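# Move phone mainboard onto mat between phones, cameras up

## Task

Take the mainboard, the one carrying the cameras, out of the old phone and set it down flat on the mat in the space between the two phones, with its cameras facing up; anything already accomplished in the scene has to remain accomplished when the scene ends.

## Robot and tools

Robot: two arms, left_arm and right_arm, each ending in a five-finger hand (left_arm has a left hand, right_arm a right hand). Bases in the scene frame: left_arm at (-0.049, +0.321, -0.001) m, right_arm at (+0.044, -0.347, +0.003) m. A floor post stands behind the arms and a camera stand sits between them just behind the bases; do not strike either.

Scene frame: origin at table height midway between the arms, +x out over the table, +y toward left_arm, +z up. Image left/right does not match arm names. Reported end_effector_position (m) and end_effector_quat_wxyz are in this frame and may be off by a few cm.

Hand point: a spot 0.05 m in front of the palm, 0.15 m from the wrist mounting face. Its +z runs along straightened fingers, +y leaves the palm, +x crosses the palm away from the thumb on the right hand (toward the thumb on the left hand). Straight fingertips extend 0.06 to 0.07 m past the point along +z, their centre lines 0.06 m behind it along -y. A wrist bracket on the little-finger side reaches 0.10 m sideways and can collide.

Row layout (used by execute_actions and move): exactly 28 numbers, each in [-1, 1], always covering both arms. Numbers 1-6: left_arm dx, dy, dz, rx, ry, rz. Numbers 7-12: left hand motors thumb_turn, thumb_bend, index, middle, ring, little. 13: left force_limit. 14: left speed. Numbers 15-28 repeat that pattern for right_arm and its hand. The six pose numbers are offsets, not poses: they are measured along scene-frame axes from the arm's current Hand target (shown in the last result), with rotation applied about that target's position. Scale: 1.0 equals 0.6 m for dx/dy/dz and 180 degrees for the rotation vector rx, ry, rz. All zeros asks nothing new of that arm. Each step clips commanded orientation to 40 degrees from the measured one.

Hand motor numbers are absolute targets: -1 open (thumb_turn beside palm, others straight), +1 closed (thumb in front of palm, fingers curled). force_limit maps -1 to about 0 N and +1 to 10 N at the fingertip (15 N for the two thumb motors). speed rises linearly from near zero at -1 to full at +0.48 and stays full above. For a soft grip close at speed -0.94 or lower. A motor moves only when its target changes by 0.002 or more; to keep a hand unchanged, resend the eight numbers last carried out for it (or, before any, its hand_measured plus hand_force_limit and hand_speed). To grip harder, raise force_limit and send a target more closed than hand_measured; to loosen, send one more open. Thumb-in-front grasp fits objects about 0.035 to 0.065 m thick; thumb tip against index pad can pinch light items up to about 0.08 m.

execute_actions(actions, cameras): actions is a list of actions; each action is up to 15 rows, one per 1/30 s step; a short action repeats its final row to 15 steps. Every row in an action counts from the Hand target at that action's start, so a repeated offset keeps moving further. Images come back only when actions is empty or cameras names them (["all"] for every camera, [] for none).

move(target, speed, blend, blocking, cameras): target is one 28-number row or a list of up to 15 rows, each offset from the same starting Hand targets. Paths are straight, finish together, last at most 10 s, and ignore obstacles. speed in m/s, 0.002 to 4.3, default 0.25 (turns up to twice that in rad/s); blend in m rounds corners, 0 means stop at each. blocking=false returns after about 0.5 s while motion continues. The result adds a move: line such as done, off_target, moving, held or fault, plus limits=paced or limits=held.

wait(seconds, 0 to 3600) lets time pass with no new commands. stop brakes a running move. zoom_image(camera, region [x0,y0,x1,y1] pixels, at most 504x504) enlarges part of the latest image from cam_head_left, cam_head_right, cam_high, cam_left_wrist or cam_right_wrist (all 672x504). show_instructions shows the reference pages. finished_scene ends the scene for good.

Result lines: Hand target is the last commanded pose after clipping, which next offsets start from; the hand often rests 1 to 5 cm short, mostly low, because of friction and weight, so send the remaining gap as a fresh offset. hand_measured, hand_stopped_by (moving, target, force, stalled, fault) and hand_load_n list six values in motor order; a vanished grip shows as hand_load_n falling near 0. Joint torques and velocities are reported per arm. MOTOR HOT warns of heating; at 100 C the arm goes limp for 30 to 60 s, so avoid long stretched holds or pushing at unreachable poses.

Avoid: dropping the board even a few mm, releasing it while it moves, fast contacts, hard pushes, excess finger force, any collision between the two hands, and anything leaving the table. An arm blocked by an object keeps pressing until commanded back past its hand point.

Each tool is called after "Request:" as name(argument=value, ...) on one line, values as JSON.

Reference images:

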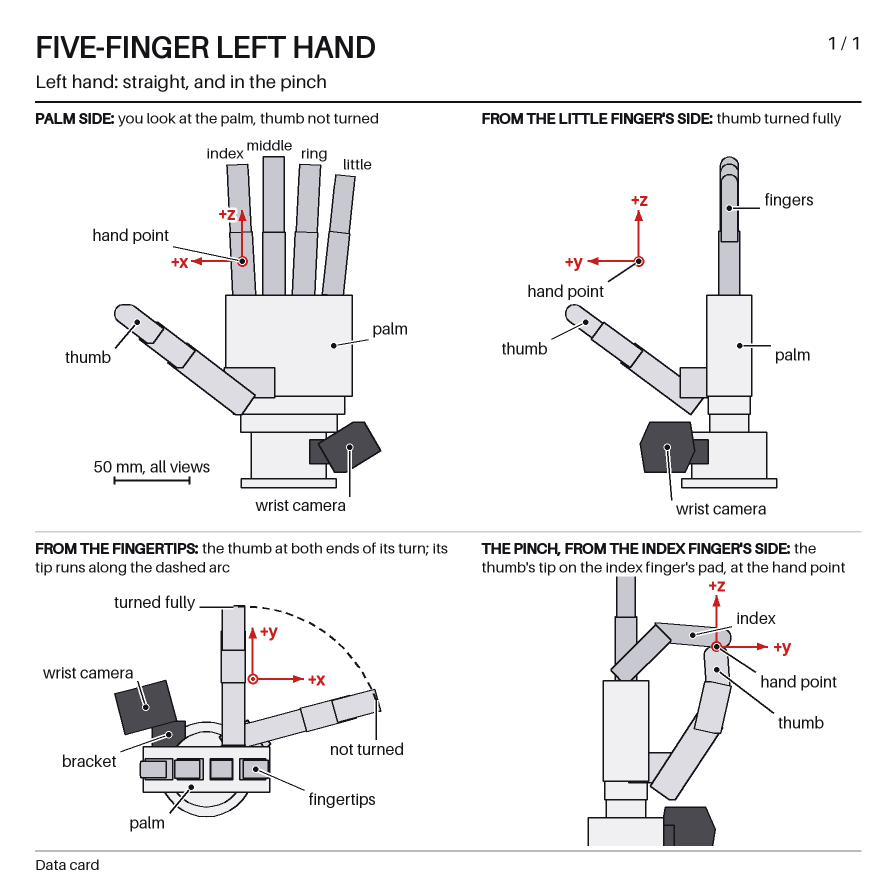

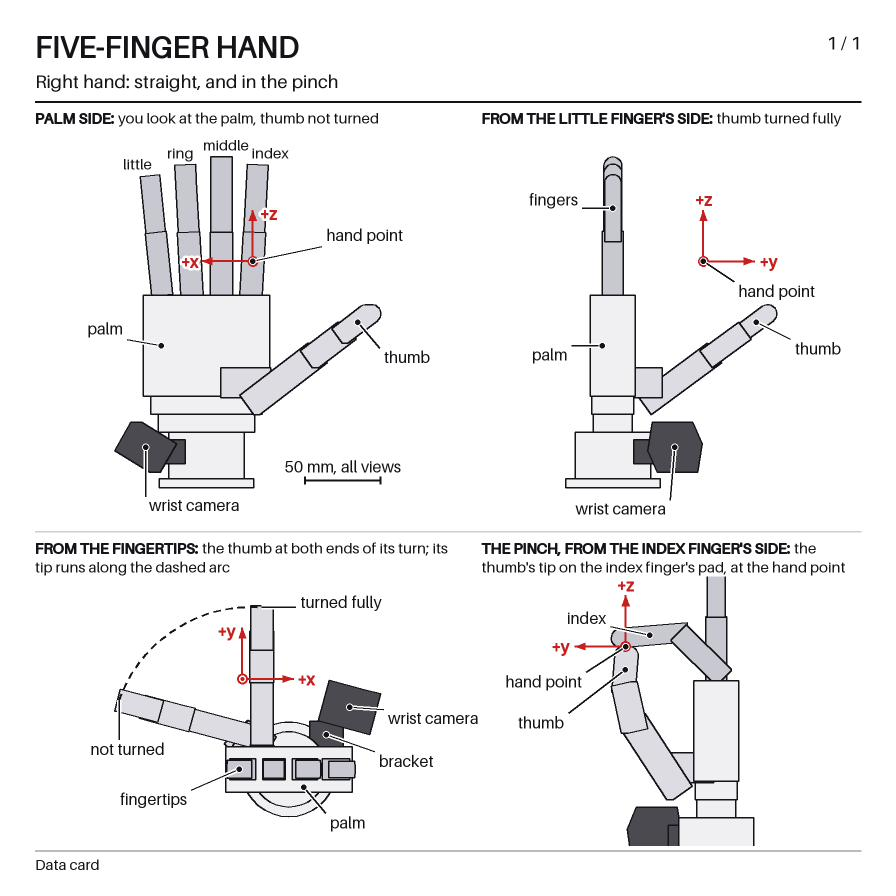

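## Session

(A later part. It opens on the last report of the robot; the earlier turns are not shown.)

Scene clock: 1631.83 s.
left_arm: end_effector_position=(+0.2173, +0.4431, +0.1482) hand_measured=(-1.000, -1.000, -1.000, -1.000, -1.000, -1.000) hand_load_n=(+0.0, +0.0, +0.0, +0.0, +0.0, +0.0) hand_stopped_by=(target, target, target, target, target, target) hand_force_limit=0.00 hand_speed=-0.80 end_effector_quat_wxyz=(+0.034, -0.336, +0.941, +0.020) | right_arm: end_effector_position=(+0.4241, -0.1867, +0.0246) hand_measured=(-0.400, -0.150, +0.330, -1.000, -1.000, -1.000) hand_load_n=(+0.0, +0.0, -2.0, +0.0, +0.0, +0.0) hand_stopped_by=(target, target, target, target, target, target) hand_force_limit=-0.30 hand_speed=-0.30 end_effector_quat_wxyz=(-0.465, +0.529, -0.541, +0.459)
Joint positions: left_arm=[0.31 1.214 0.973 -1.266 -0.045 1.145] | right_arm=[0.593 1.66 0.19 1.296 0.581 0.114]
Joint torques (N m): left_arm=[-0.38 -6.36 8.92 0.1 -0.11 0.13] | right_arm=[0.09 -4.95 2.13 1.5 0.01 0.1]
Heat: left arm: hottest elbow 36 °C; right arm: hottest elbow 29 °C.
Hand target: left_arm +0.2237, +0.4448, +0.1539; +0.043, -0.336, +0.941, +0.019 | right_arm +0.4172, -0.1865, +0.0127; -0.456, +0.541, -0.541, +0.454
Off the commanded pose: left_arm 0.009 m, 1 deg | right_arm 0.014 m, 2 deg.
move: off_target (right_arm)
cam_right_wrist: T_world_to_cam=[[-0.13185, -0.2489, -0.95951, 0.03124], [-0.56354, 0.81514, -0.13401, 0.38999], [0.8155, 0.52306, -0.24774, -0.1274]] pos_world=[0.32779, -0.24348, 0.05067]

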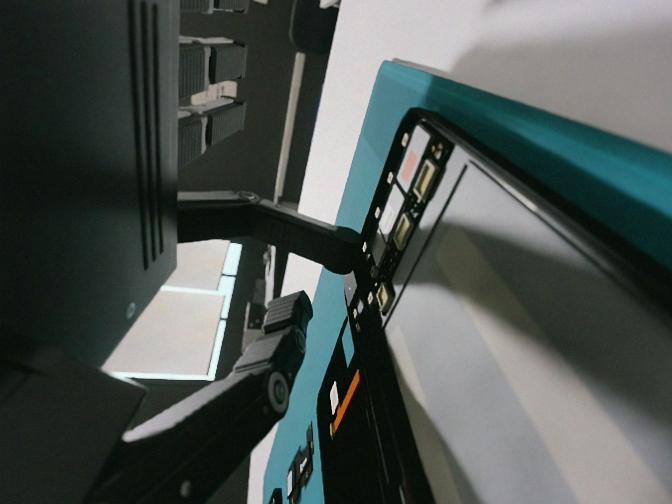

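Request:
move(target=[[0,0,0,0,0,0,-1,-1,-1,-1,-1,-1,0,-0.8,0.0,0,0.024,0,0,0,-0.4,-0.15,0.33,-1,-1,-1,-0.3,-0.3],[0,0,0,0,0,0,-1,-1,-1,-1,-1,-1,0,-0.8,0.002,-0.007,0.022,0,0,0,-0.4,-0.15,0.33,-1,-1,-1,-0.3,-0.3]], speed=0.05, cameras=["cam_right_wrist"])

Request:
zoom_image(camera="cam_right_wrist", region=[290, 190, 430, 330])

Scene clock: 1656.67 s.
left_arm: end_effector_position=(+0.2173, +0.4431, +0.1482) hand_measured=(-1.000, -1.000, -1.000, -1.000, -1.000, -1.000) hand_load_n=(+0.0, +0.0, +0.0, +0.0, +0.0, +0.0) hand_stopped_by=(target, target, target, target, target, target) hand_force_limit=0.00 hand_speed=-0.80 end_effector_quat_wxyz=(+0.034, -0.336, +0.941, +0.020) | right_arm: end_effector_position=(+0.4204, -0.1858, +0.0282) hand_measured=(-0.400, -0.150, +0.330, -1.000, -1.000, -1.000) hand_load_n=(-0.5, +0.0, +0.0, +0.0, +0.0, +0.0) hand_stopped_by=(target, target, target, target, target, target) hand_force_limit=-0.30 hand_speed=-0.30 end_effector_quat_wxyz=(-0.460, +0.540, -0.539, +0.453)
Joint positions: left_arm=[0.31 1.214 0.973 -1.266 -0.045 1.145] | right_arm=[0.593 1.592 0.186 1.208 0.567 0.114]
Joint torques (N m): left_arm=[-0.44 -6.53 8.91 0.05 -0.1 0.13] | right_arm=[-1.49 -6.53 2.65 1.58 -0.04 0.06]
Heat: left arm: hottest elbow 36 °C; right arm: hottest elbow 28 °C.
Hand target: left_arm +0.2237, +0.4448, +0.1539; +0.043, -0.336, +0.941, +0.019 | right_arm +0.4184, -0.1908, +0.0259; -0.456, +0.541, -0.541, +0.454
Off the commanded pose: left_arm 0.009 m, 1 deg | right_arm 0.006 m, 1 deg.
move: done
cam_right_wrist: T_world_to_cam=[[-0.14784, -0.26088, -0.95398, 0.03877], [-0.57816, 0.8054, -0.13065, 0.39195], [0.80242, 0.53224, -0.2699, -0.11609]] pos_world=[0.32549, -0.24377, 0.05686]

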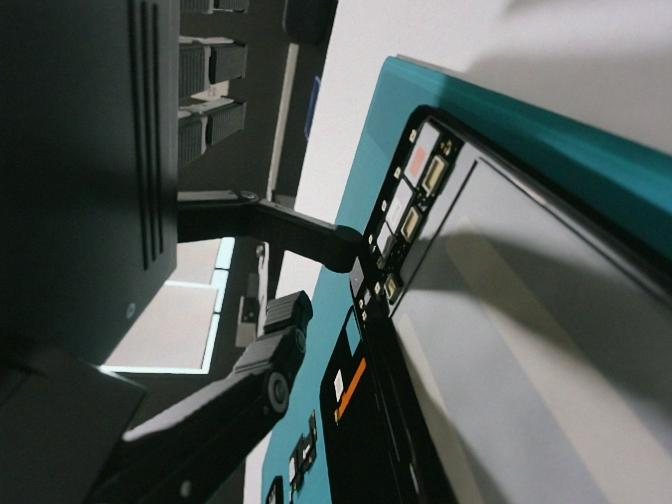

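Scaled by 3.600 from the camera's image (finer frame: 960x720).

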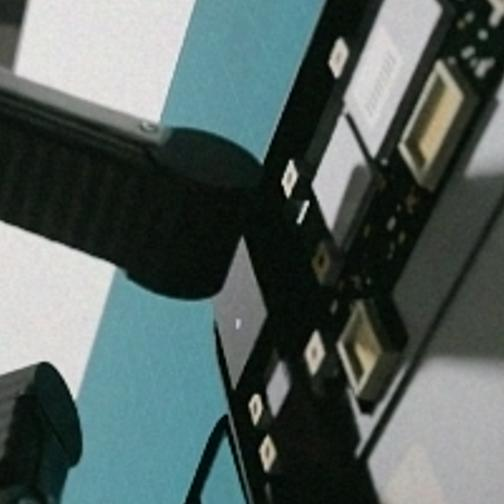

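Request:
move(target=[0,0,0,0,0,0,-1,-1,-1,-1,-1,-1,0,-0.8,0.0,-0.009,0.0,0,0,0,-0.4,-0.15,0.33,-1,-1,-1,-0.3,-0.3], speed=0.05, cameras=["cam_right_wrist"])

Request:
zoom_image(camera="cam_right_wrist", region=[290, 190, 430, 330])

Scene clock: 1662.53 s.
left_arm: end_effector_position=(+0.2173, +0.4431, +0.1482) hand_measured=(-1.000, -1.000, -1.000, -1.000, -1.000, -1.000) hand_load_n=(+0.0, +0.0, +0.0, +0.0, +0.0, +0.0) hand_stopped_by=(target, target, target, target, target, target) hand_force_limit=0.00 hand_speed=-0.80 end_effector_quat_wxyz=(+0.034, -0.336, +0.941, +0.020) | right_arm: end_effector_position=(+0.4186, -0.1918, +0.0250) hand_measured=(-0.400, -0.150, +0.330, -1.000, -1.000, -1.000) hand_load_n=(+0.0, +0.0, +0.0, +0.0, +0.0, +0.0) hand_stopped_by=(target, target, target, target, target, target) hand_force_limit=-0.30 hand_speed=-0.30 end_effector_quat_wxyz=(-0.457, +0.543, -0.541, +0.451)
Joint positions: left_arm=[0.31 1.214 0.973 -1.266 -0.045 1.145] | right_arm=[0.574 1.592 0.176 1.208 0.547 0.114]
Joint torques (N m): left_arm=[-0.38 -6.42 8.92 0.06 -0.1 0.13] | right_arm=[-1.61 -6.59 2.77 1.96 -0.06 0.01]
Heat: left arm: hottest elbow 36 °C; right arm: hottest shoulder 28 °C.
Hand target: left_arm +0.2237, +0.4448, +0.1539; +0.043, -0.336, +0.941, +0.019 | right_arm +0.4185, -0.1961, +0.0260; -0.456, +0.541, -0.541, +0.454
Off the commanded pose: left_arm 0.009 m, 1 deg | right_arm 0.005 m, 0 deg.
move: done
cam_right_wrist: T_world_to_cam=[[-0.15776, -0.26282, -0.95186, 0.03752], [-0.57974, 0.80497, -0.12617, 0.39571], [0.79938, 0.53193, -0.27936, -0.11092]] pos_world=[0.324, -0.24967, 0.05466]

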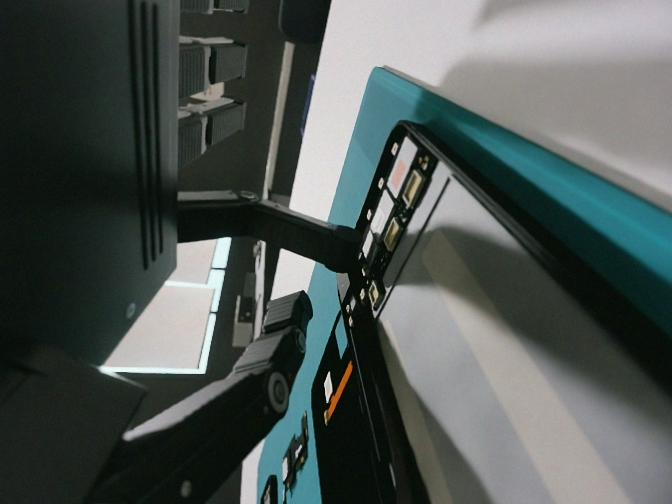

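Scaled by 3.600 from the camera's image (finer frame: 960x720).

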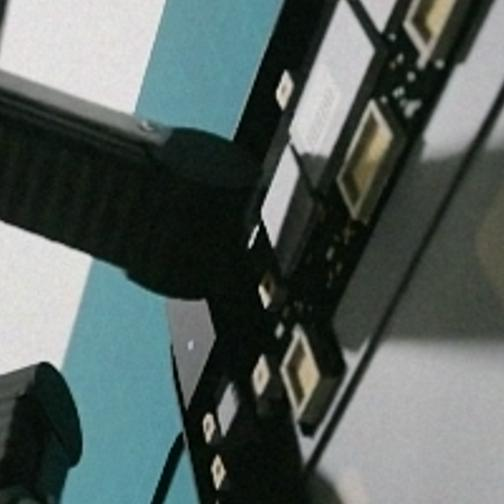

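Request:
move(target=[0,0,0,0,0,0,-1,-1,-1,-1,-1,-1,0,-0.8,0.0,0.0145,0.0,0,0,0,-0.4,-0.15,0.33,-1,-1,-1,-0.3,-0.3], speed=0.05, cameras=[])

Scene clock: 1676.40 s.
left_arm: end_effector_position=(+0.2173, +0.4431, +0.1482) hand_measured=(-1.000, -1.000, -1.000, -1.000, -1.000, -1.000) hand_load_n=(+0.0, -0.5, +0.0, +0.0, +0.0, +0.0) hand_stopped_by=(target, target, target, target, target, target) hand_force_limit=0.00 hand_speed=-0.80 end_effector_quat_wxyz=(+0.034, -0.336, +0.941, +0.020) | right_arm: end_effector_position=(+0.4176, -0.1919, +0.0253) hand_measured=(-0.400, -0.150, +0.330, -1.000, -1.000, -1.000) hand_load_n=(+0.0, +0.0, +0.0, +0.0, +0.5, +0.0) hand_stopped_by=(target, target, target, target, target, target) hand_force_limit=-0.30 hand_speed=-0.30 end_effector_quat_wxyz=(-0.454, +0.540, -0.543, +0.456)
Joint positions: left_arm=[0.31 1.214 0.973 -1.266 -0.045 1.145] | right_arm=[0.586 1.592 0.176 1.208 0.572 0.114]
Joint torques (N m): left_arm=[-0.38 -6.48 8.95 0.08 -0.11 0.13] | right_arm=[0.15 -6.36 3.79 1.37 0.16 0.08]
Heat: left arm: hottest elbow 36 °C; right arm: hottest shoulder 28 °C.
Hand target: left_arm +0.2237, +0.4448, +0.1539; +0.043, -0.336, +0.941, +0.019 | right_arm +0.4185, -0.1874, +0.0260; -0.456, +0.541, -0.541, +0.454
Off the commanded pose: left_arm 0.009 m, 1 deg | right_arm 0.005 m, 0 deg.
move: done

Request:
move(target=[0,0,0,0,0,0,-1,-1,-1,-1,-1,-1,0,-0.8,0.003,0.0067,0.0,0,0,0,-0.4,-0.15,0.33,-1,-1,-1,-0.3,-0.3], speed=0.05, cameras=[])

Scene clock: 1681.50 s.
left_arm: end_effector_position=(+0.2173, +0.4431, +0.1482) hand_measured=(-1.000, -1.000, -1.000, -1.000, -1.000, -1.000) hand_load_n=(+0.0, +0.0, +0.0, +0.0, +0.0, +0.0) hand_stopped_by=(target, target, target, target, target, target) hand_force_limit=0.00 hand_speed=-0.80 end_effector_quat_wxyz=(+0.034, -0.336, +0.941, +0.020) | right_arm: end_effector_position=(+0.4162, -0.1901, +0.0249) hand_measured=(-0.400, -0.150, +0.330, -1.000, -1.000, -1.000) hand_load_n=(+0.0, +0.0, +0.0, +0.0, +0.0, +0.0) hand_stopped_by=(target, target, target, target, target, target) hand_force_limit=-0.30 hand_speed=-0.30 end_effector_quat_wxyz=(-0.453, +0.541, -0.542, +0.456)
Joint positions: left_arm=[0.31 1.214 0.973 -1.266 -0.045 1.145] | right_arm=[0.597 1.592 0.176 1.206 0.582 0.114]
Joint torques (N m): left_arm=[-0.38 -6.42 8.95 0.06 -0.11 0.13] | right_arm=[0.15 -6.01 4.62 1.09 0.16 0.11]
Heat: left arm: hottest elbow 36 °C; right arm: hottest shoulder 28 °C.
Hand target: left_arm +0.2237, +0.4448, +0.1539; +0.043, -0.336, +0.941, +0.019 | right_arm +0.4202, -0.1833, +0.0259; -0.456, +0.541, -0.541, +0.454
Off the commanded pose: left_arm 0.009 m, 1 deg | right_arm 0.008 m, 0 deg.
move: done

Request:
move(target=[0,0,0,0,0,0,-1,-1,-1,-1,-1,-1,0,-0.8,0.008,0.0025,-0.002,0,0,0,-0.4,-0.15,0.33,-1,-1,-1,-0.3,-0.3], speed=0.05, cameras=["cam_right_wrist"])

Request:
zoom_image(camera="cam_right_wrist", region=[290, 190, 430, 330])

Scene clock: 1688.50 s.
left_arm: end_effector_position=(+0.2173, +0.4431, +0.1482) hand_measured=(-1.000, -1.000, -1.000, -1.000, -1.000, -1.000) hand_load_n=(+0.0, +0.0, +0.0, +0.0, +0.0, +0.0) hand_stopped_by=(target, target, target, target, target, target) hand_force_limit=0.00 hand_speed=-0.80 end_effector_quat_wxyz=(+0.034, -0.336, +0.941, +0.020) | right_arm: end_effector_position=(+0.4206, -0.1871, +0.0270) hand_measured=(-0.400, -0.150, +0.330, -1.000, -1.000, -1.000) hand_load_n=(+0.0, +0.0, +0.0, +0.0, +0.0, +0.0) hand_stopped_by=(target, target, target, target, target, target) hand_force_limit=-0.30 hand_speed=-0.30 end_effector_quat_wxyz=(-0.456, +0.539, -0.542, +0.457)
Joint positions: left_arm=[0.31 1.214 0.973 -1.266 -0.045 1.145] | right_arm=[0.597 1.595 0.188 1.206 0.581 0.114]
Joint torques (N m): left_arm=[-0.32 -6.59 8.9 0.09 -0.1 0.13] | right_arm=[-0.38 -5.3 4.78 1.21 -0.04 0.1]
Heat: left arm: hottest elbow 36 °C; right arm: hottest elbow 29 °C.
Hand target: left_arm +0.2237, +0.4448, +0.1539; +0.043, -0.336, +0.941, +0.019 | right_arm +0.4251, -0.1817, +0.0248; -0.456, +0.541, -0.541, +0.454
Off the commanded pose: left_arm 0.009 m, 1 deg | right_arm 0.007 m, 0 deg.
move: done
cam_right_wrist: T_world_to_cam=[[-0.15245, -0.26379, -0.95246, 0.03873], [-0.56971, 0.81095, -0.13341, 0.39053], [0.80758, 0.52228, -0.27392, -0.11987]] pos_world=[0.3252, -0.24388, 0.05616]

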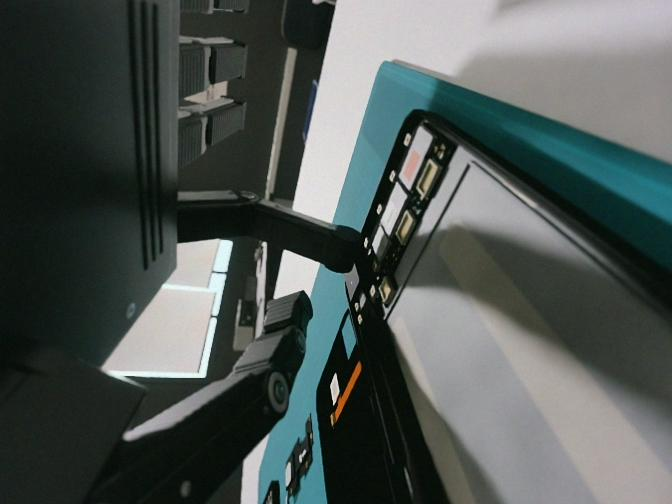

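Scaled by 3.600 from the camera's image (finer frame: 960x720).

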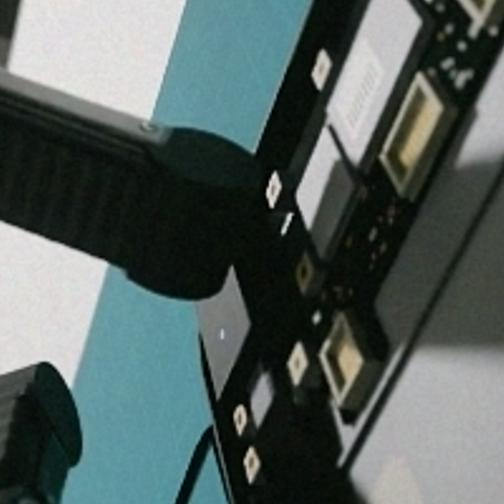

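Request:
move(target=[[0,0,0,0,0,0,-1,-1,-1,-1,-1,-1,0,-0.8,0.0,-0.009,0,0,0,0,-0.4,-0.15,0.33,-1,-1,-1,-0.3,-0.3],[0,0,0,0,0,0,-1,-1,-1,-1,-1,-1,0,-0.8,0.0,-0.009,-0.01,0,0,0,-0.4,-0.15,0.33,-1,-1,-1,-0.3,-0.3]], speed=0.05, cameras=["cam_right_wrist"])

Request:
zoom_image(camera="cam_right_wrist", region=[290, 190, 430, 330])

Scene clock: 1699.70 s.
left_arm: end_effector_position=(+0.2173, +0.4431, +0.1482) hand_measured=(-1.000, -1.000, -1.000, -1.000, -1.000, -1.000) hand_load_n=(+0.0, +0.0, +0.0, +0.0, +0.0, +0.0) hand_stopped_by=(target, target, target, target, target, target) hand_force_limit=0.00 hand_speed=-0.80 end_effector_quat_wxyz=(+0.034, -0.336, +0.941, +0.020) | right_arm: end_effector_position=(+0.4218, -0.1857, +0.0248) hand_measured=(-0.400, -0.150, +0.330, -1.000, -1.000, -1.000) hand_load_n=(+0.0, +0.0, -2.0, +0.0, +0.0, -0.5) hand_stopped_by=(target, target, target, target, target, target) hand_force_limit=-0.30 hand_speed=-0.30 end_effector_quat_wxyz=(-0.462, +0.538, -0.539, +0.454)
Joint positions: left_arm=[0.31 1.214 0.973 -1.266 -0.045 1.145] | right_arm=[0.59 1.626 0.188 1.245 0.564 0.114]
Joint torques (N m): left_arm=[-0.38 -6.53 8.9 0.06 -0.1 0.13] | right_arm=[-1.55 -4.72 3.89 1.61 -0.06 0.05]
Heat: left arm: hottest elbow 36 °C; right arm: hottest elbow 29 °C.
Hand target: left_arm +0.2237, +0.4448, +0.1539; +0.043, -0.336, +0.941, +0.019 | right_arm +0.4251, -0.1873, +0.0187; -0.456, +0.541, -0.541, +0.454
Off the commanded pose: left_arm 0.009 m, 1 deg | right_arm 0.007 m, 1 deg.
move: done
cam_right_wrist: T_world_to_cam=[[-0.14424, -0.25771, -0.9554, 0.03484], [-0.57757, 0.8059, -0.13019, 0.392], [0.8035, 0.53303, -0.26509, -0.11868]] pos_world=[0.32679, -0.24368, 0.05286]

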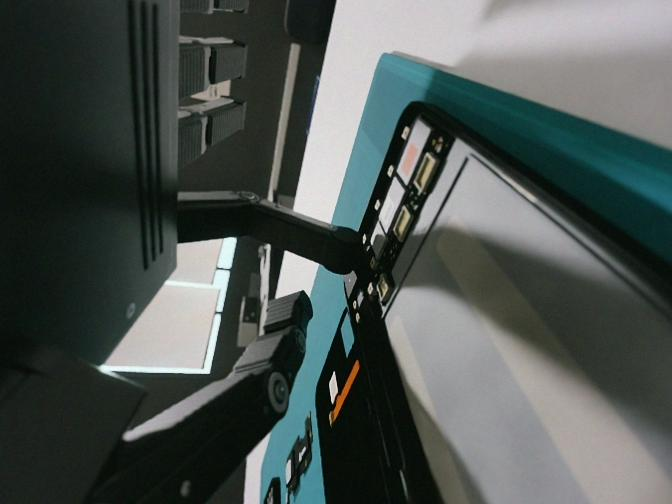

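Scaled by 3.600 from the camera's image (finer frame: 960x720).

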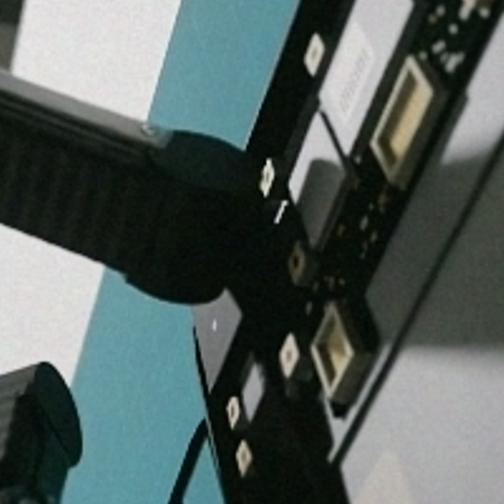

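Request:
move(target=[[0,0,0,0,0,0,-1,-1,-1,-1,-1,-1,0,-0.8,0.0,0,0.015,0,0,0,-0.4,-0.15,0.33,-1,-1,-1,-0.3,-0.3],[0,0,0,0,0,0,-1,-1,-1,-1,-1,-1,0,-0.8,0.0,-0.008,0.015,0,0,0,-0.4,-0.15,0.33,-1,-1,-1,-0.3,-0.3]], speed=0.05, cameras=[])

Scene clock: 1711.03 s.
left_arm: end_effector_position=(+0.2173, +0.4431, +0.1482) hand_measured=(-1.000, -1.000, -1.000, -1.000, -1.000, -1.000) hand_load_n=(+0.0, +0.0, +0.0, +0.0, +0.0, +0.0) hand_stopped_by=(target, target, target, target, target, target) hand_force_limit=0.00 hand_speed=-0.80 end_effector_quat_wxyz=(+0.034, -0.336, +0.941, +0.020) | right_arm: end_effector_position=(+0.4225, -0.1894, +0.0257) hand_measured=(-0.400, -0.150, +0.330, -1.000, -1.000, -1.000) hand_load_n=(+0.0, +0.0, +0.0, +0.0, +0.0, +0.0) hand_stopped_by=(target, target, target, target, target, target) hand_force_limit=-0.30 hand_speed=-0.30 end_effector_quat_wxyz=(-0.457, +0.543, -0.541, +0.451)
Joint positions: left_arm=[0.31 1.214 0.973 -1.266 -0.045 1.145] | right_arm=[0.573 1.594 0.188 1.2 0.546 0.114]
Joint torques (N m): left_arm=[-0.32 -6.36 8.94 0.08 -0.11 0.14] | right_arm=[-1.55 -7.18 3.58 1.25 -0.05 0.01]
Heat: left arm: hottest elbow 36 °C; right arm: hottest elbow 29 °C.
Hand target: left_arm +0.2237, +0.4448, +0.1539; +0.043, -0.336, +0.941, +0.019 | right_arm +0.4251, -0.1920, +0.0277; -0.456, +0.541, -0.541, +0.454
Off the commanded pose: left_arm 0.009 m, 1 deg | right_arm 0.004 m, 0 deg.
move: done

Request:
move(target=[0,0,0,0,0,0,-1,-1,-1,-1,-1,-1,0,-0.8,-0.003,0,-0.01,0,0,0,-0.4,-0.15,0.33,-1,-1,-1,-0.3,-0.3], speed=0.05, cameras=["cam_right_wrist"])

Request:
zoom_image(camera="cam_right_wrist", region=[290, 190, 430, 330])

Scene clock: 1719.83 s.
left_arm: end_effector_position=(+0.2173, +0.4431, +0.1482) hand_measured=(-1.000, -1.000, -1.000, -1.000, -1.000, -1.000) hand_load_n=(+0.0, +0.0, +0.0, +0.0, +0.0, +0.0) hand_stopped_by=(target, target, target, target, target, target) hand_force_limit=0.00 hand_speed=-0.80 end_effector_quat_wxyz=(+0.034, -0.336, +0.941, +0.020) | right_arm: end_effector_position=(+0.4230, -0.1891, +0.0246) hand_measured=(-0.400, -0.150, +0.330, -1.000, -1.000, -1.000) hand_load_n=(+0.0, +0.0, +0.0, +0.0, +0.0, +0.0) hand_stopped_by=(target, target, target, target, target, target) hand_force_limit=-0.30 hand_speed=-0.30 end_effector_quat_wxyz=(-0.459, +0.541, -0.541, +0.452)
Joint positions: left_arm=[0.31 1.214 0.973 -1.266 -0.045 1.145] | right_arm=[0.573 1.611 0.188 1.223 0.546 0.114]
Joint torques (N m): left_arm=[-0.44 -6.65 8.92 0.13 -0.11 0.15] | right_arm=[-1.2 -5.48 3.1 2.17 0.1 0.02]
Heat: left arm: hottest elbow 36 °C; right arm: hottest elbow 29 °C.
Hand target: left_arm +0.2237, +0.4448, +0.1539; +0.043, -0.336, +0.941, +0.019 | right_arm +0.4233, -0.1920, +0.0218; -0.456, +0.541, -0.541, +0.454
Off the commanded pose: left_arm 0.009 m, 1 deg | right_arm 0.004 m, 0 deg.
move: done
cam_right_wrist: T_world_to_cam=[[-0.15225, -0.25929, -0.95372, 0.03698], [-0.579, 0.80545, -0.12655, 0.39581], [0.80099, 0.53294, -0.27276, -0.1166]] pos_world=[0.3282, -0.24707, 0.05356]

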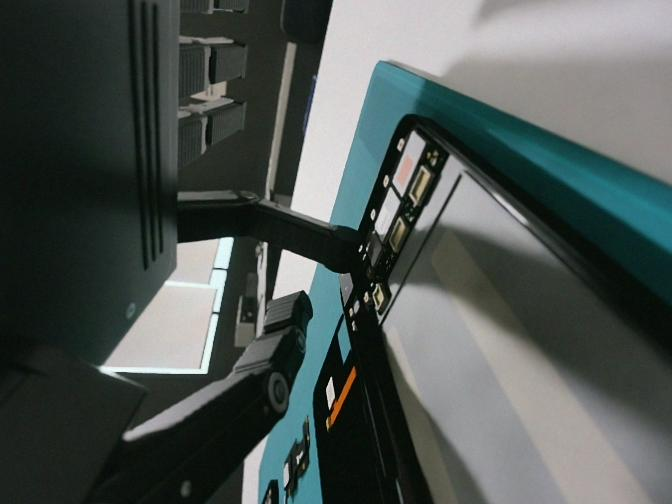

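Scaled by 3.600 from the camera's image (finer frame: 960x720).

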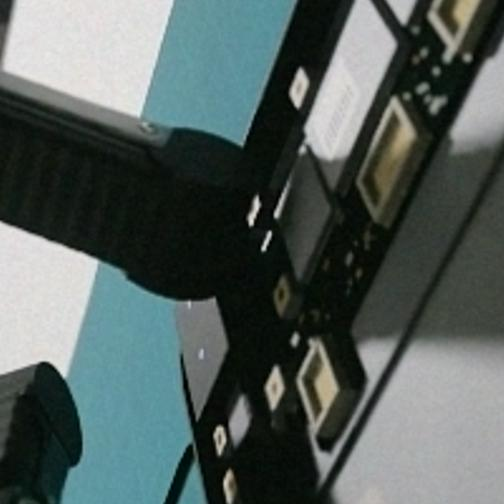

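Request:
move(target=[0,0,0,0,0,0,-1,-1,-1,-1,-1,-1,0,-0.8,-0.003,0,-0.008,0,0,0,-0.4,-0.15,0.33,-1,-1,-1,-0.3,-0.3], speed=0.05, cameras=["cam_right_wrist"])

Request:
zoom_image(camera="cam_right_wrist", region=[290, 190, 430, 330])

Scene clock: 1729.17 s.
left_arm: end_effector_position=(+0.2173, +0.4431, +0.1482) hand_measured=(-1.000, -1.000, -1.000, -1.000, -1.000, -1.000) hand_load_n=(+0.0, +0.0, +0.0, +0.0, +0.0, +0.0) hand_stopped_by=(target, target, target, target, target, target) hand_force_limit=0.00 hand_speed=-0.80 end_effector_quat_wxyz=(+0.034, -0.336, +0.941, +0.020) | right_arm: end_effector_position=(+0.4235, -0.1893, +0.0217) hand_measured=(-0.400, -0.150, +0.330, -1.000, -1.000, -1.000) hand_load_n=(+0.0, +0.0, -0.5, +0.0, +0.0, -0.5) hand_stopped_by=(target, target, target, target, target, target) hand_force_limit=-0.30 hand_speed=-0.30 end_effector_quat_wxyz=(-0.461, +0.538, -0.541, +0.453)
Joint positions: left_arm=[0.31 1.214 0.973 -1.266 -0.045 1.145] | right_arm=[0.573 1.642 0.188 1.26 0.549 0.114]
Joint torques (N m): left_arm=[-0.26 -6.48 8.92 0.06 -0.11 0.13] | right_arm=[-0.85 -5.6 2.54 2.13 0.14 0.03]
Heat: left arm: hottest elbow 36 °C; right arm: hottest elbow 29 °C.
Hand target: left_arm +0.2237, +0.4448, +0.1539; +0.043, -0.336, +0.941, +0.019 | right_arm +0.4215, -0.1921, +0.0170; -0.456, +0.541, -0.541, +0.454
Off the commanded pose: left_arm 0.009 m, 1 deg | right_arm 0.006 m, 1 deg.
move: done
cam_right_wrist: T_world_to_cam=[[-0.14807, -0.25639, -0.95517, 0.03308], [-0.57627, 0.80728, -0.12736, 0.39522], [0.80374, 0.53157, -0.26728, -0.11925]] pos_world=[0.32849, -0.24718, 0.05006]

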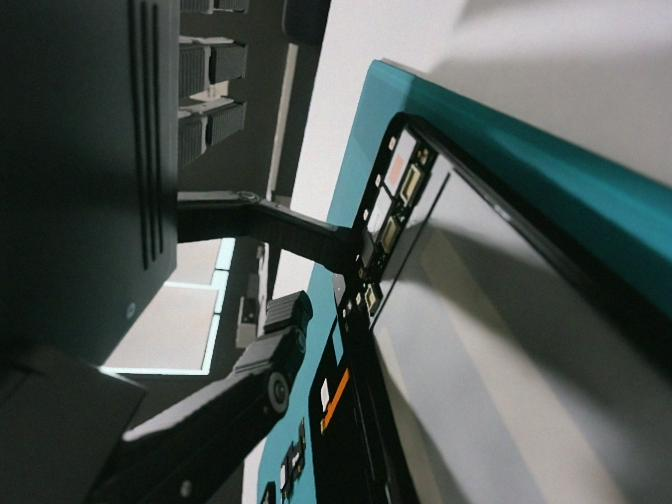

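Scaled by 3.600 from the camera's image (finer frame: 960x720).

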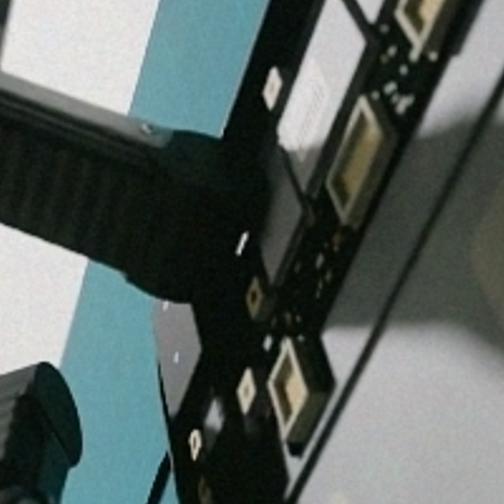

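Request:
move(target=[0,0,0,0,0,0,-1,-1,-1,-1,-1,-1,0,-0.8,0,0,0,0,0,0,-0.2,-0.2,0.33,-1,-1,-1,-0.6,-0.8], speed=0.05, cameras=["cam_right_wrist"])

Request:
zoom_image(camera="cam_right_wrist", region=[280, 200, 420, 340])

Scene clock: 1746.93 s.
left_arm: end_effector_position=(+0.2173, +0.4431, +0.1482) hand_measured=(-1.000, -1.000, -1.000, -1.000, -1.000, -1.000) hand_load_n=(+0.0, +0.0, +0.0, +0.0, +0.0, +0.0) hand_stopped_by=(target, target, target, target, target, target) hand_force_limit=0.00 hand_speed=-0.80 end_effector_quat_wxyz=(+0.034, -0.336, +0.941, +0.020) | right_arm: end_effector_position=(+0.4235, -0.1893, +0.0218) hand_measured=(-0.200, -0.200, +0.330, -1.000, -1.000, -1.000) hand_load_n=(-0.5, +0.0, -0.5, +0.0, +0.0, +0.0) hand_stopped_by=(target, target, target, target, target, target) hand_force_limit=-0.60 hand_speed=-0.80 end_effector_quat_wxyz=(-0.461, +0.538, -0.541, +0.453)
Joint positions: left_arm=[0.31 1.214 0.973 -1.266 -0.045 1.145] | right_arm=[0.573 1.642 0.188 1.26 0.549 0.114]
Joint torques (N m): left_arm=[-0.21 -6.53 8.92 0.1 -0.11 0.13] | right_arm=[-0.85 -5.48 2.54 2.11 0.15 0.03]
Heat: left arm: hottest elbow 36 °C; right arm: hottest elbow 28 °C.
Hand target: left_arm +0.2237, +0.4448, +0.1539; +0.043, -0.336, +0.941, +0.019 | right_arm +0.4215, -0.1920, +0.0171; -0.456, +0.541, -0.541, +0.454
Off the commanded pose: left_arm 0.009 m, 1 deg | right_arm 0.006 m, 1 deg.
move: done
cam_right_wrist: T_world_to_cam=[[-0.14772, -0.25617, -0.95528, 0.03306], [-0.57624, 0.80729, -0.12737, 0.39513], [0.80382, 0.53166, -0.26687, -0.11933]] pos_world=[0.32849, -0.24708, 0.05006]

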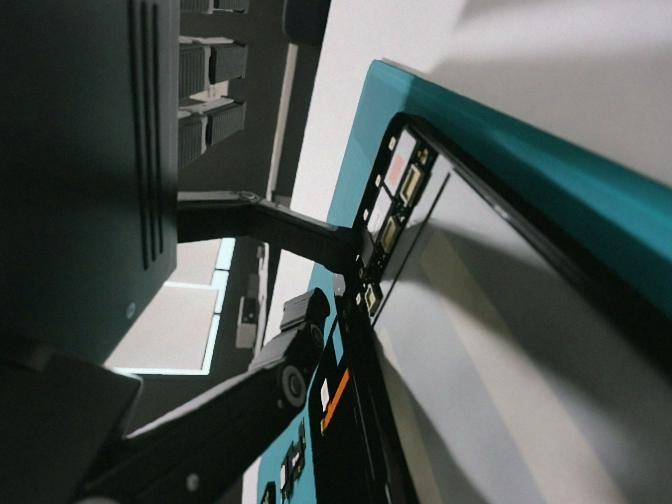

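Scaled by 3.600 from the camera's image (finer frame: 960x720).

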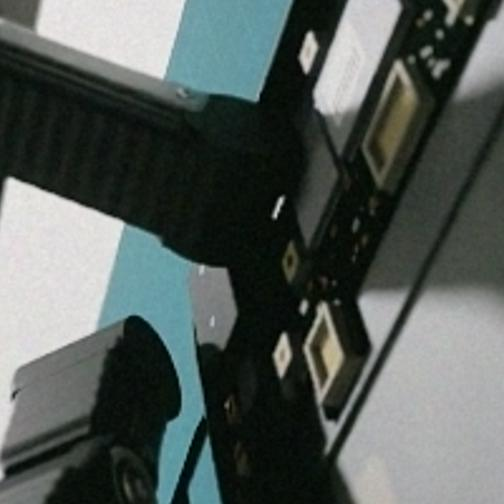

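Request:
move(target=[[0,0,0,0,0,0,-1,-1,-1,-1,-1,-1,0,-0.8,0,0,0,0,0,0,-0.4,-0.3,0.33,-1,-1,-1,-0.6,-0.5],[0,0,0,0,0,0,-1,-1,-1,-1,-1,-1,0,-0.8,0,0,0,0,0,0,-0.25,-0.3,0.33,-1,-1,-1,-0.6,-0.8]], speed=0.05, cameras=["cam_right_wrist"])

Request:
zoom_image(camera="cam_right_wrist", region=[280, 200, 420, 340])

Scene clock: 1795.97 s.
left_arm: end_effector_position=(+0.2173, +0.4431, +0.1482) hand_measured=(-1.000, -1.000, -1.000, -1.000, -1.000, -1.000) hand_load_n=(+0.0, -0.5, +0.0, +0.0, +0.0, +0.0) hand_stopped_by=(target, target, target, target, target, target) hand_force_limit=0.00 hand_speed=-0.80 end_effector_quat_wxyz=(+0.034, -0.336, +0.941, +0.020) | right_arm: end_effector_position=(+0.4235, -0.1893, +0.0216) hand_measured=(-0.250, -0.300, +0.330, -1.000, -1.000, -1.000) hand_load_n=(+0.0, +0.0, -0.5, +0.5, +0.0, +0.0) hand_stopped_by=(target, target, target, target, target, target) hand_force_limit=-0.60 hand_speed=-0.80 end_effector_quat_wxyz=(-0.461, +0.538, -0.541, +0.453)
Joint positions: left_arm=[0.31 1.214 0.973 -1.266 -0.045 1.145] | right_arm=[0.573 1.643 0.188 1.26 0.549 0.114]
Joint torques (N m): left_arm=[-0.38 -6.53 8.94 0.13 -0.11 0.13] | right_arm=[-0.85 -5.48 2.52 2.1 0.14 0.03]
Heat: left arm: hottest elbow 36 °C; right arm: hottest elbow 28 °C.
Hand target: left_arm +0.2237, +0.4448, +0.1539; +0.043, -0.336, +0.941, +0.019 | right_arm +0.4215, -0.1921, +0.0169; -0.456, +0.541, -0.541, +0.454
Off the commanded pose: left_arm 0.009 m, 1 deg | right_arm 0.006 m, 1 deg.
move: done
cam_right_wrist: T_world_to_cam=[[-0.14807, -0.25639, -0.95517, 0.03299], [-0.57627, 0.80728, -0.12736, 0.3952], [0.80374, 0.53157, -0.26728, -0.11928]] pos_world=[0.32849, -0.24718, 0.04996]

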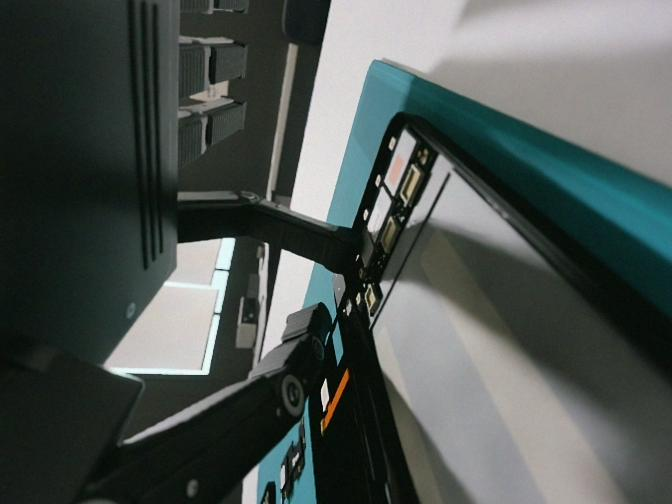

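Scaled by 3.600 from the camera's image (finer frame: 960x720).

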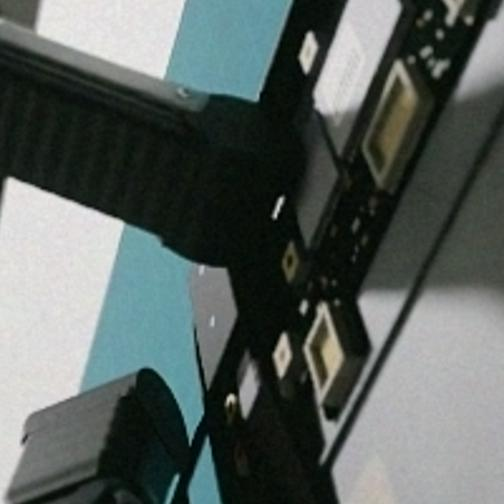

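Request:
move(target=[[0,0,0,0,0,0,-1,-1,-1,-1,-1,-1,0,-0.8,0,0,0.025,0,0,0,-0.4,-0.2,0.33,-1,-1,-1,-0.6,-0.5],[0,0,0,0,0,0,-1,-1,-1,-1,-1,-1,0,-0.8,0.005,0.003,0.025,-0.0657,0,0.0116,-0.4,-0.2,0.42,-1,-1,-1,-0.3,-0.5]], speed=0.05, cameras=["cam_right_wrist"])

Request:
zoom_image(camera="cam_right_wrist", region=[280, 200, 420, 340])

Scene clock: 1867.90 s.
left_arm: end_effector_position=(+0.2173, +0.4431, +0.1482) hand_measured=(-1.000, -1.000, -1.000, -1.000, -1.000, -1.000) hand_load_n=(+0.0, +0.0, +0.0, +0.0, +0.0, +0.0) hand_stopped_by=(target, target, target, target, target, target) hand_force_limit=0.00 hand_speed=-0.80 end_effector_quat_wxyz=(+0.034, -0.336, +0.941, +0.020) | right_arm: end_effector_position=(+0.4178, -0.1980, +0.0250) hand_measured=(-0.400, -0.200, +0.420, -1.000, -1.000, -1.000) hand_load_n=(+0.0, +0.0, +0.0, +0.0, +0.0, +0.0) hand_stopped_by=(target, target, target, target, target, target) hand_force_limit=-0.30 hand_speed=-0.50 end_effector_quat_wxyz=(-0.401, +0.596, -0.489, +0.496)
Joint positions: left_arm=[0.31 1.214 0.973 -1.266 -0.045 1.145] | right_arm=[0.606 1.538 0.194 1.117 0.591 -0.075]
Joint torques (N m): left_arm=[-0.44 -6.36 8.94 0.12 -0.1 0.13] | right_arm=[0.15 -6.89 5.53 1.11 0.17 -0.08]
Heat: left arm: hottest elbow 36 °C; right arm: hottest elbow 28 °C.
Hand target: left_arm +0.2237, +0.4448, +0.1539; +0.043, -0.336, +0.941, +0.019 | right_arm +0.4244, -0.1903, +0.0318; -0.406, +0.595, -0.482, +0.499
Off the commanded pose: left_arm 0.009 m, 1 deg | right_arm 0.012 m, 1 deg.
move: off_target (right_arm); target 2's new numbers were sent with right_arm's hand 0.012 m and 1 deg from that target
cam_right_wrist: T_world_to_cam=[[-0.15993, -0.45464, -0.8762, -0.00309], [-0.60017, 0.74951, -0.27935, 0.40163], [0.78372, 0.48119, -0.39273, -0.10774]] pos_world=[0.32499, -0.25058, 0.06718]

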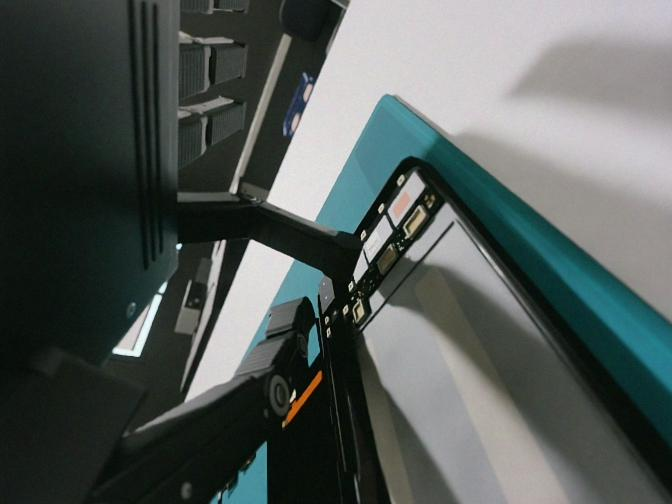

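Scaled by 3.600 from the camera's image (finer frame: 960x720).

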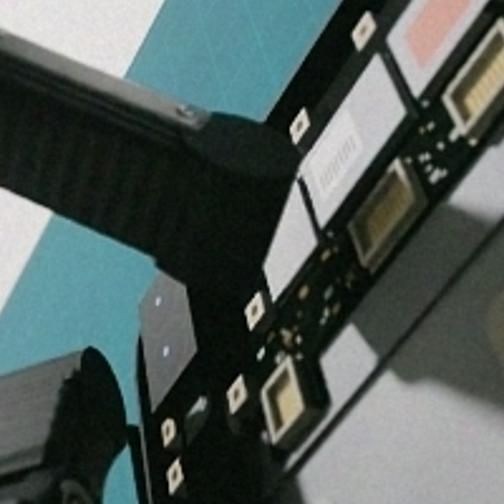

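Request:
move(target=[0,0,0,0,0,0,-1,-1,-1,-1,-1,-1,0,-0.8,0.01,0.012,0.003,0,0,0,-0.4,-0.2,0.42,-1,-1,-1,-0.3,-0.5], speed=0.05, cameras=[])

Scene clock: 1880.30 s.
left_arm: end_effector_position=(+0.2173, +0.4431, +0.1482) hand_measured=(-1.000, -1.000, -1.000, -1.000, -1.000, -1.000) hand_load_n=(+0.0, +0.0, +0.0, +0.0, +0.0, +0.0) hand_stopped_by=(target, target, target, target, target, target) hand_force_limit=0.00 hand_speed=-0.80 end_effector_quat_wxyz=(+0.034, -0.336, +0.941, +0.020) | right_arm: end_effector_position=(+0.4244, -0.1906, +0.0281) hand_measured=(-0.400, -0.200, +0.420, -1.000, -1.000, -1.000) hand_load_n=(+0.0, +0.0, +0.0, -0.5, -0.5, +0.0) hand_stopped_by=(target, target, target, target, target, target) hand_force_limit=-0.30 hand_speed=-0.50 end_effector_quat_wxyz=(-0.402, +0.595, -0.488, +0.496)
Joint positions: left_arm=[0.31 1.214 0.973 -1.266 -0.045 1.145] | right_arm=[0.616 1.538 0.219 1.094 0.601 -0.075]
Joint torques (N m): left_arm=[-0.38 -6.53 8.94 0.09 -0.1 0.13] | right_arm=[0.15 -6.83 5.72 1.05 0.18 -0.05]
Heat: left arm: hottest elbow 36 °C; right arm: hottest elbow 28 °C.
Hand target: left_arm +0.2237, +0.4448, +0.1539; +0.043, -0.336, +0.941, +0.019 | right_arm +0.4304, -0.1831, +0.0338; -0.406, +0.595, -0.482, +0.499
Off the commanded pose: left_arm 0.009 m, 1 deg | right_arm 0.011 m, 1 deg.
move: off_target (right_arm)

Request:
move(target=[0,0,0,0,0,0,-1,-1,-1,-1,-1,-1,0,-0.8,0.003,0.005,-0.004,0,0,0,-0.4,-0.2,0.42,-1,-1,-1,-0.3,-0.5], speed=0.05, cameras=["cam_right_wrist"])

Request:
zoom_image(camera="cam_right_wrist", region=[280, 200, 420, 340])

Scene clock: 1887.53 s.
left_arm: end_effector_position=(+0.2173, +0.4431, +0.1482) hand_measured=(-1.000, -1.000, -1.000, -1.000, -1.000, -1.000) hand_load_n=(+0.0, +0.0, +0.0, +0.0, +0.0, +0.0) hand_stopped_by=(target, target, target, target, target, target) hand_force_limit=0.00 hand_speed=-0.80 end_effector_quat_wxyz=(+0.034, -0.336, +0.941, +0.020) | right_arm: end_effector_position=(+0.4267, -0.1874, +0.0307) hand_measured=(-0.400, -0.200, +0.420, -1.000, -1.000, -1.000) hand_load_n=(+0.0, +0.5, +0.0, +0.0, +0.0, -0.5) hand_stopped_by=(target, target, target, target, target, target) hand_force_limit=-0.30 hand_speed=-0.50 end_effector_quat_wxyz=(-0.405, +0.593, -0.487, +0.498)
Joint positions: left_arm=[0.31 1.214 0.973 -1.266 -0.045 1.145] | right_arm=[0.621 1.538 0.226 1.094 0.606 -0.075]
Joint torques (N m): left_arm=[-0.32 -6.53 8.9 0.09 -0.09 0.13] | right_arm=[0.15 -5.3 5.86 1.54 0.18 -0.03]
Heat: left arm: hottest elbow 36 °C; right arm: hottest elbow 28 °C.
Hand target: left_arm +0.2237, +0.4448, +0.1539; +0.043, -0.336, +0.941, +0.019 | right_arm +0.4323, -0.1800, +0.0314; -0.406, +0.595, -0.482, +0.499
Off the commanded pose: left_arm 0.009 m, 1 deg | right_arm 0.009 m, 1 deg.
move: done
cam_right_wrist: T_world_to_cam=[[-0.15038, -0.45211, -0.87919, 0.00462], [-0.59814, 0.74968, -0.2832, 0.39994], [0.78716, 0.48329, -0.38316, -0.11888]] pos_world=[0.33349, -0.24028, 0.07178]

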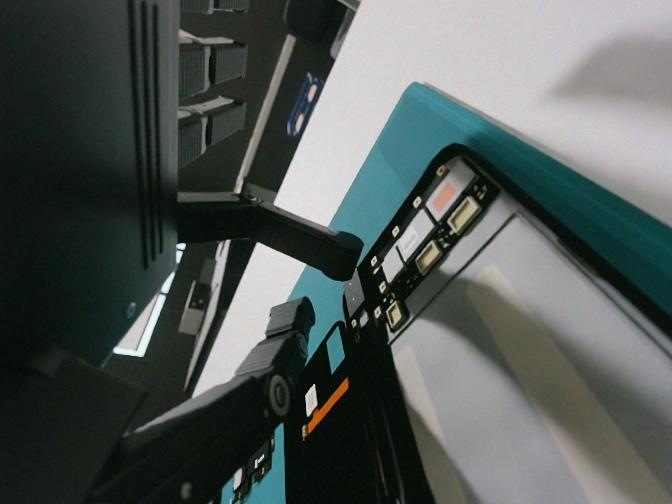

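Scaled by 3.600 from the camera's image (finer frame: 960x720).

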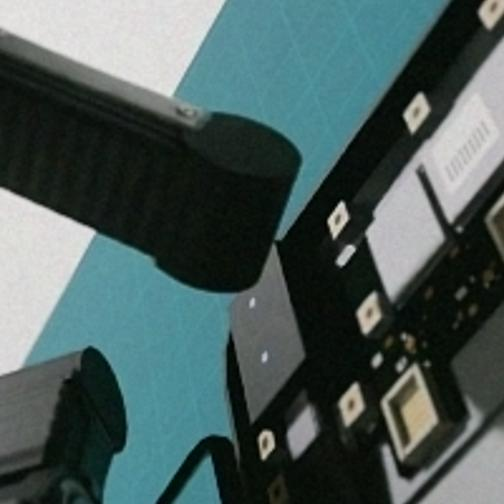

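Request:
move(target=[0,0,0,0,0,0,-1,-1,-1,-1,-1,-1,0,-0.8,0.0,0,-0.0115,0,0,0,-0.4,-0.2,0.42,-1,-1,-1,-0.3,-0.5], speed=0.04, cameras=["cam_right_wrist"])

Request:
zoom_image(camera="cam_right_wrist", region=[280, 200, 420, 340])

Scene clock: 1903.23 s.
left_arm: end_effector_position=(+0.2173, +0.4431, +0.1482) hand_measured=(-1.000, -1.000, -1.000, -1.000, -1.000, -1.000) hand_load_n=(+0.0, +0.0, +0.0, +0.0, +0.0, +0.0) hand_stopped_by=(target, target, target, target, target, target) hand_force_limit=0.00 hand_speed=-0.80 end_effector_quat_wxyz=(+0.034, -0.336, +0.941, +0.020) | right_arm: end_effector_position=(+0.4262, -0.1879, +0.0215) hand_measured=(-0.400, -0.200, +0.420, -1.000, -1.000, -1.000) hand_load_n=(+0.0, +0.0, +0.0, +0.0, +0.0, +0.0) hand_stopped_by=(target, target, target, target, target, target) hand_force_limit=-0.30 hand_speed=-0.50 end_effector_quat_wxyz=(-0.400, +0.597, -0.487, +0.497)
Joint positions: left_arm=[0.31 1.214 0.973 -1.266 -0.045 1.145] | right_arm=[0.621 1.58 0.227 1.124 0.606 -0.075]
Joint torques (N m): left_arm=[-0.32 -6.42 8.91 0.1 -0.1 0.14] | right_arm=[0.15 -5.6 5.37 2.06 0.16 -0.04]
Heat: left arm: hottest elbow 36 °C; right arm: hottest elbow 29 °C.
Hand target: left_arm +0.2237, +0.4448, +0.1539; +0.043, -0.336, +0.941, +0.019 | right_arm +0.4323, -0.1800, +0.0244; -0.406, +0.595, -0.482, +0.499
Off the commanded pose: left_arm 0.009 m, 1 deg | right_arm 0.010 m, 1 deg.
move: done
cam_right_wrist: T_world_to_cam=[[-0.1589, -0.45805, -0.87461, -0.00133], [-0.60058, 0.74795, -0.28261, 0.39809], [0.78362, 0.48037, -0.39395, -0.12049]] pos_world=[0.3333, -0.24048, 0.06388]

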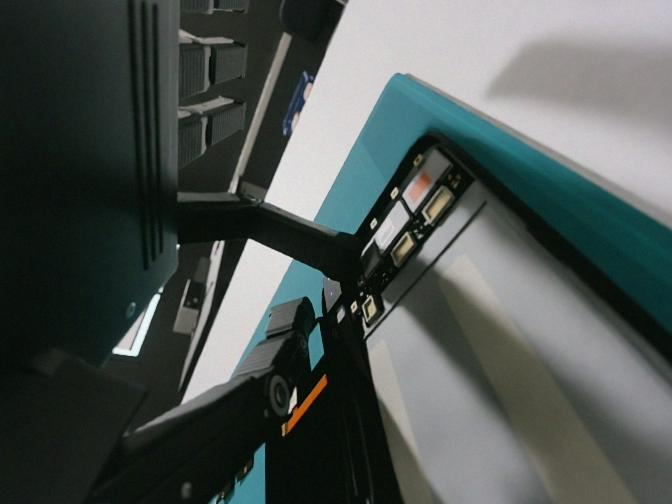

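Scaled by 3.600 from the camera's image (finer frame: 960x720).

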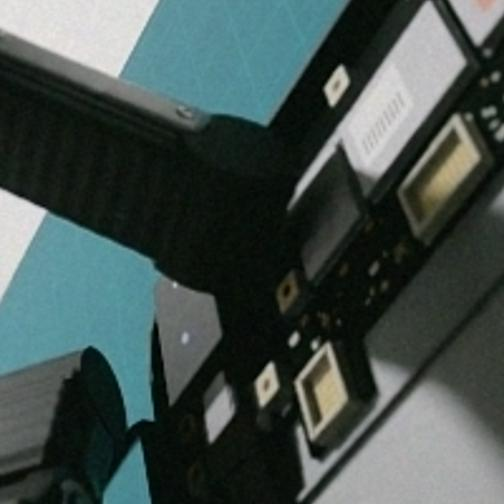

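Request:
move(target=[0,0,0,0,0,0,-1,-1,-1,-1,-1,-1,0,-0.8,0.0,0,0,0,0,0,0.1,-0.2,0.42,-1,-1,-1,-0.6,-0.85], speed=0.04, cameras=["cam_right_wrist"])

Request:
zoom_image(camera="cam_right_wrist", region=[280, 200, 420, 340])

Scene clock: 1921.37 s.
left_arm: end_effector_position=(+0.2173, +0.4431, +0.1482) hand_measured=(-1.000, -1.000, -1.000, -1.000, -1.000, -1.000) hand_load_n=(+0.0, +0.0, +0.0, +0.0, +0.0, +0.0) hand_stopped_by=(target, target, target, target, target, target) hand_force_limit=0.00 hand_speed=-0.80 end_effector_quat_wxyz=(+0.034, -0.336, +0.941, +0.020) | right_arm: end_effector_position=(+0.4273, -0.1856, +0.0235) hand_measured=(-0.148, -0.200, +0.420, -1.000, -1.000, -1.000) hand_load_n=(+2.0, +0.5, -0.5, +0.0, +0.0, -0.5) hand_stopped_by=(force, target, target, target, target, target) hand_force_limit=-0.60 hand_speed=-0.85 end_effector_quat_wxyz=(-0.404, +0.595, -0.486, +0.497)
Joint positions: left_arm=[0.31 1.214 0.973 -1.266 -0.045 1.145] | right_arm=[0.624 1.58 0.23 1.128 0.606 -0.075]
Joint torques (N m): left_arm=[-0.32 -6.48 8.91 0.08 -0.1 0.13] | right_arm=[-0.15 -5.6 5.16 1.96 0.15 -0.04]
Heat: left arm: hottest elbow 36 °C; right arm: hottest elbow 29 °C.
Hand target: left_arm +0.2237, +0.4448, +0.1539; +0.043, -0.336, +0.941, +0.019 | right_arm +0.4323, -0.1800, +0.0244; -0.406, +0.595, -0.482, +0.499
Off the commanded pose: left_arm 0.009 m, 1 deg | right_arm 0.008 m, 1 deg.
move: done
cam_right_wrist: T_world_to_cam=[[-0.15243, -0.45484, -0.87743, -0.00059], [-0.60119, 0.74733, -0.28296, 0.39773], [0.78443, 0.48437, -0.38736, -0.12145]] pos_world=[0.33429, -0.23868, 0.06498]

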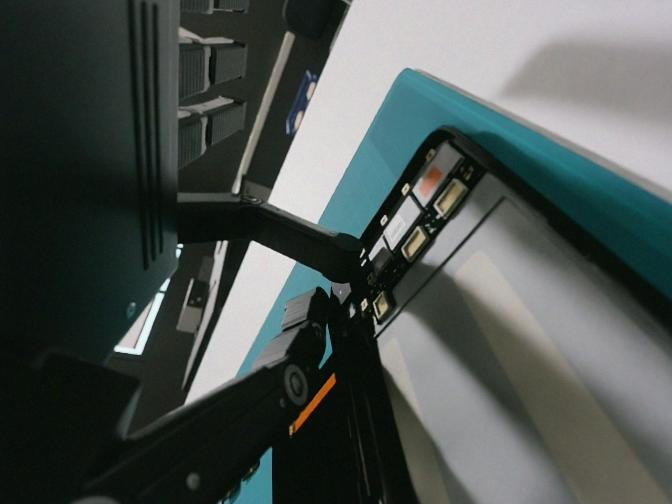

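Scaled by 3.600 from the camera's image (finer frame: 960x720).

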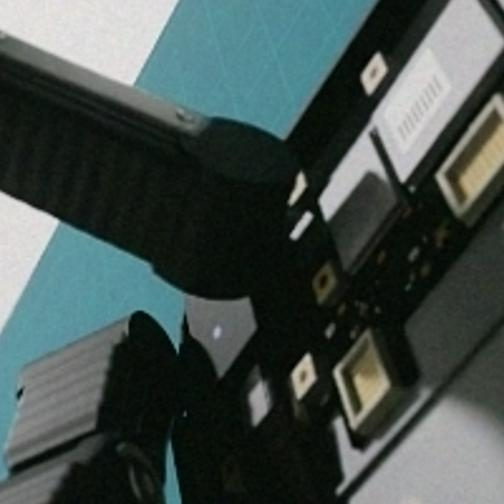

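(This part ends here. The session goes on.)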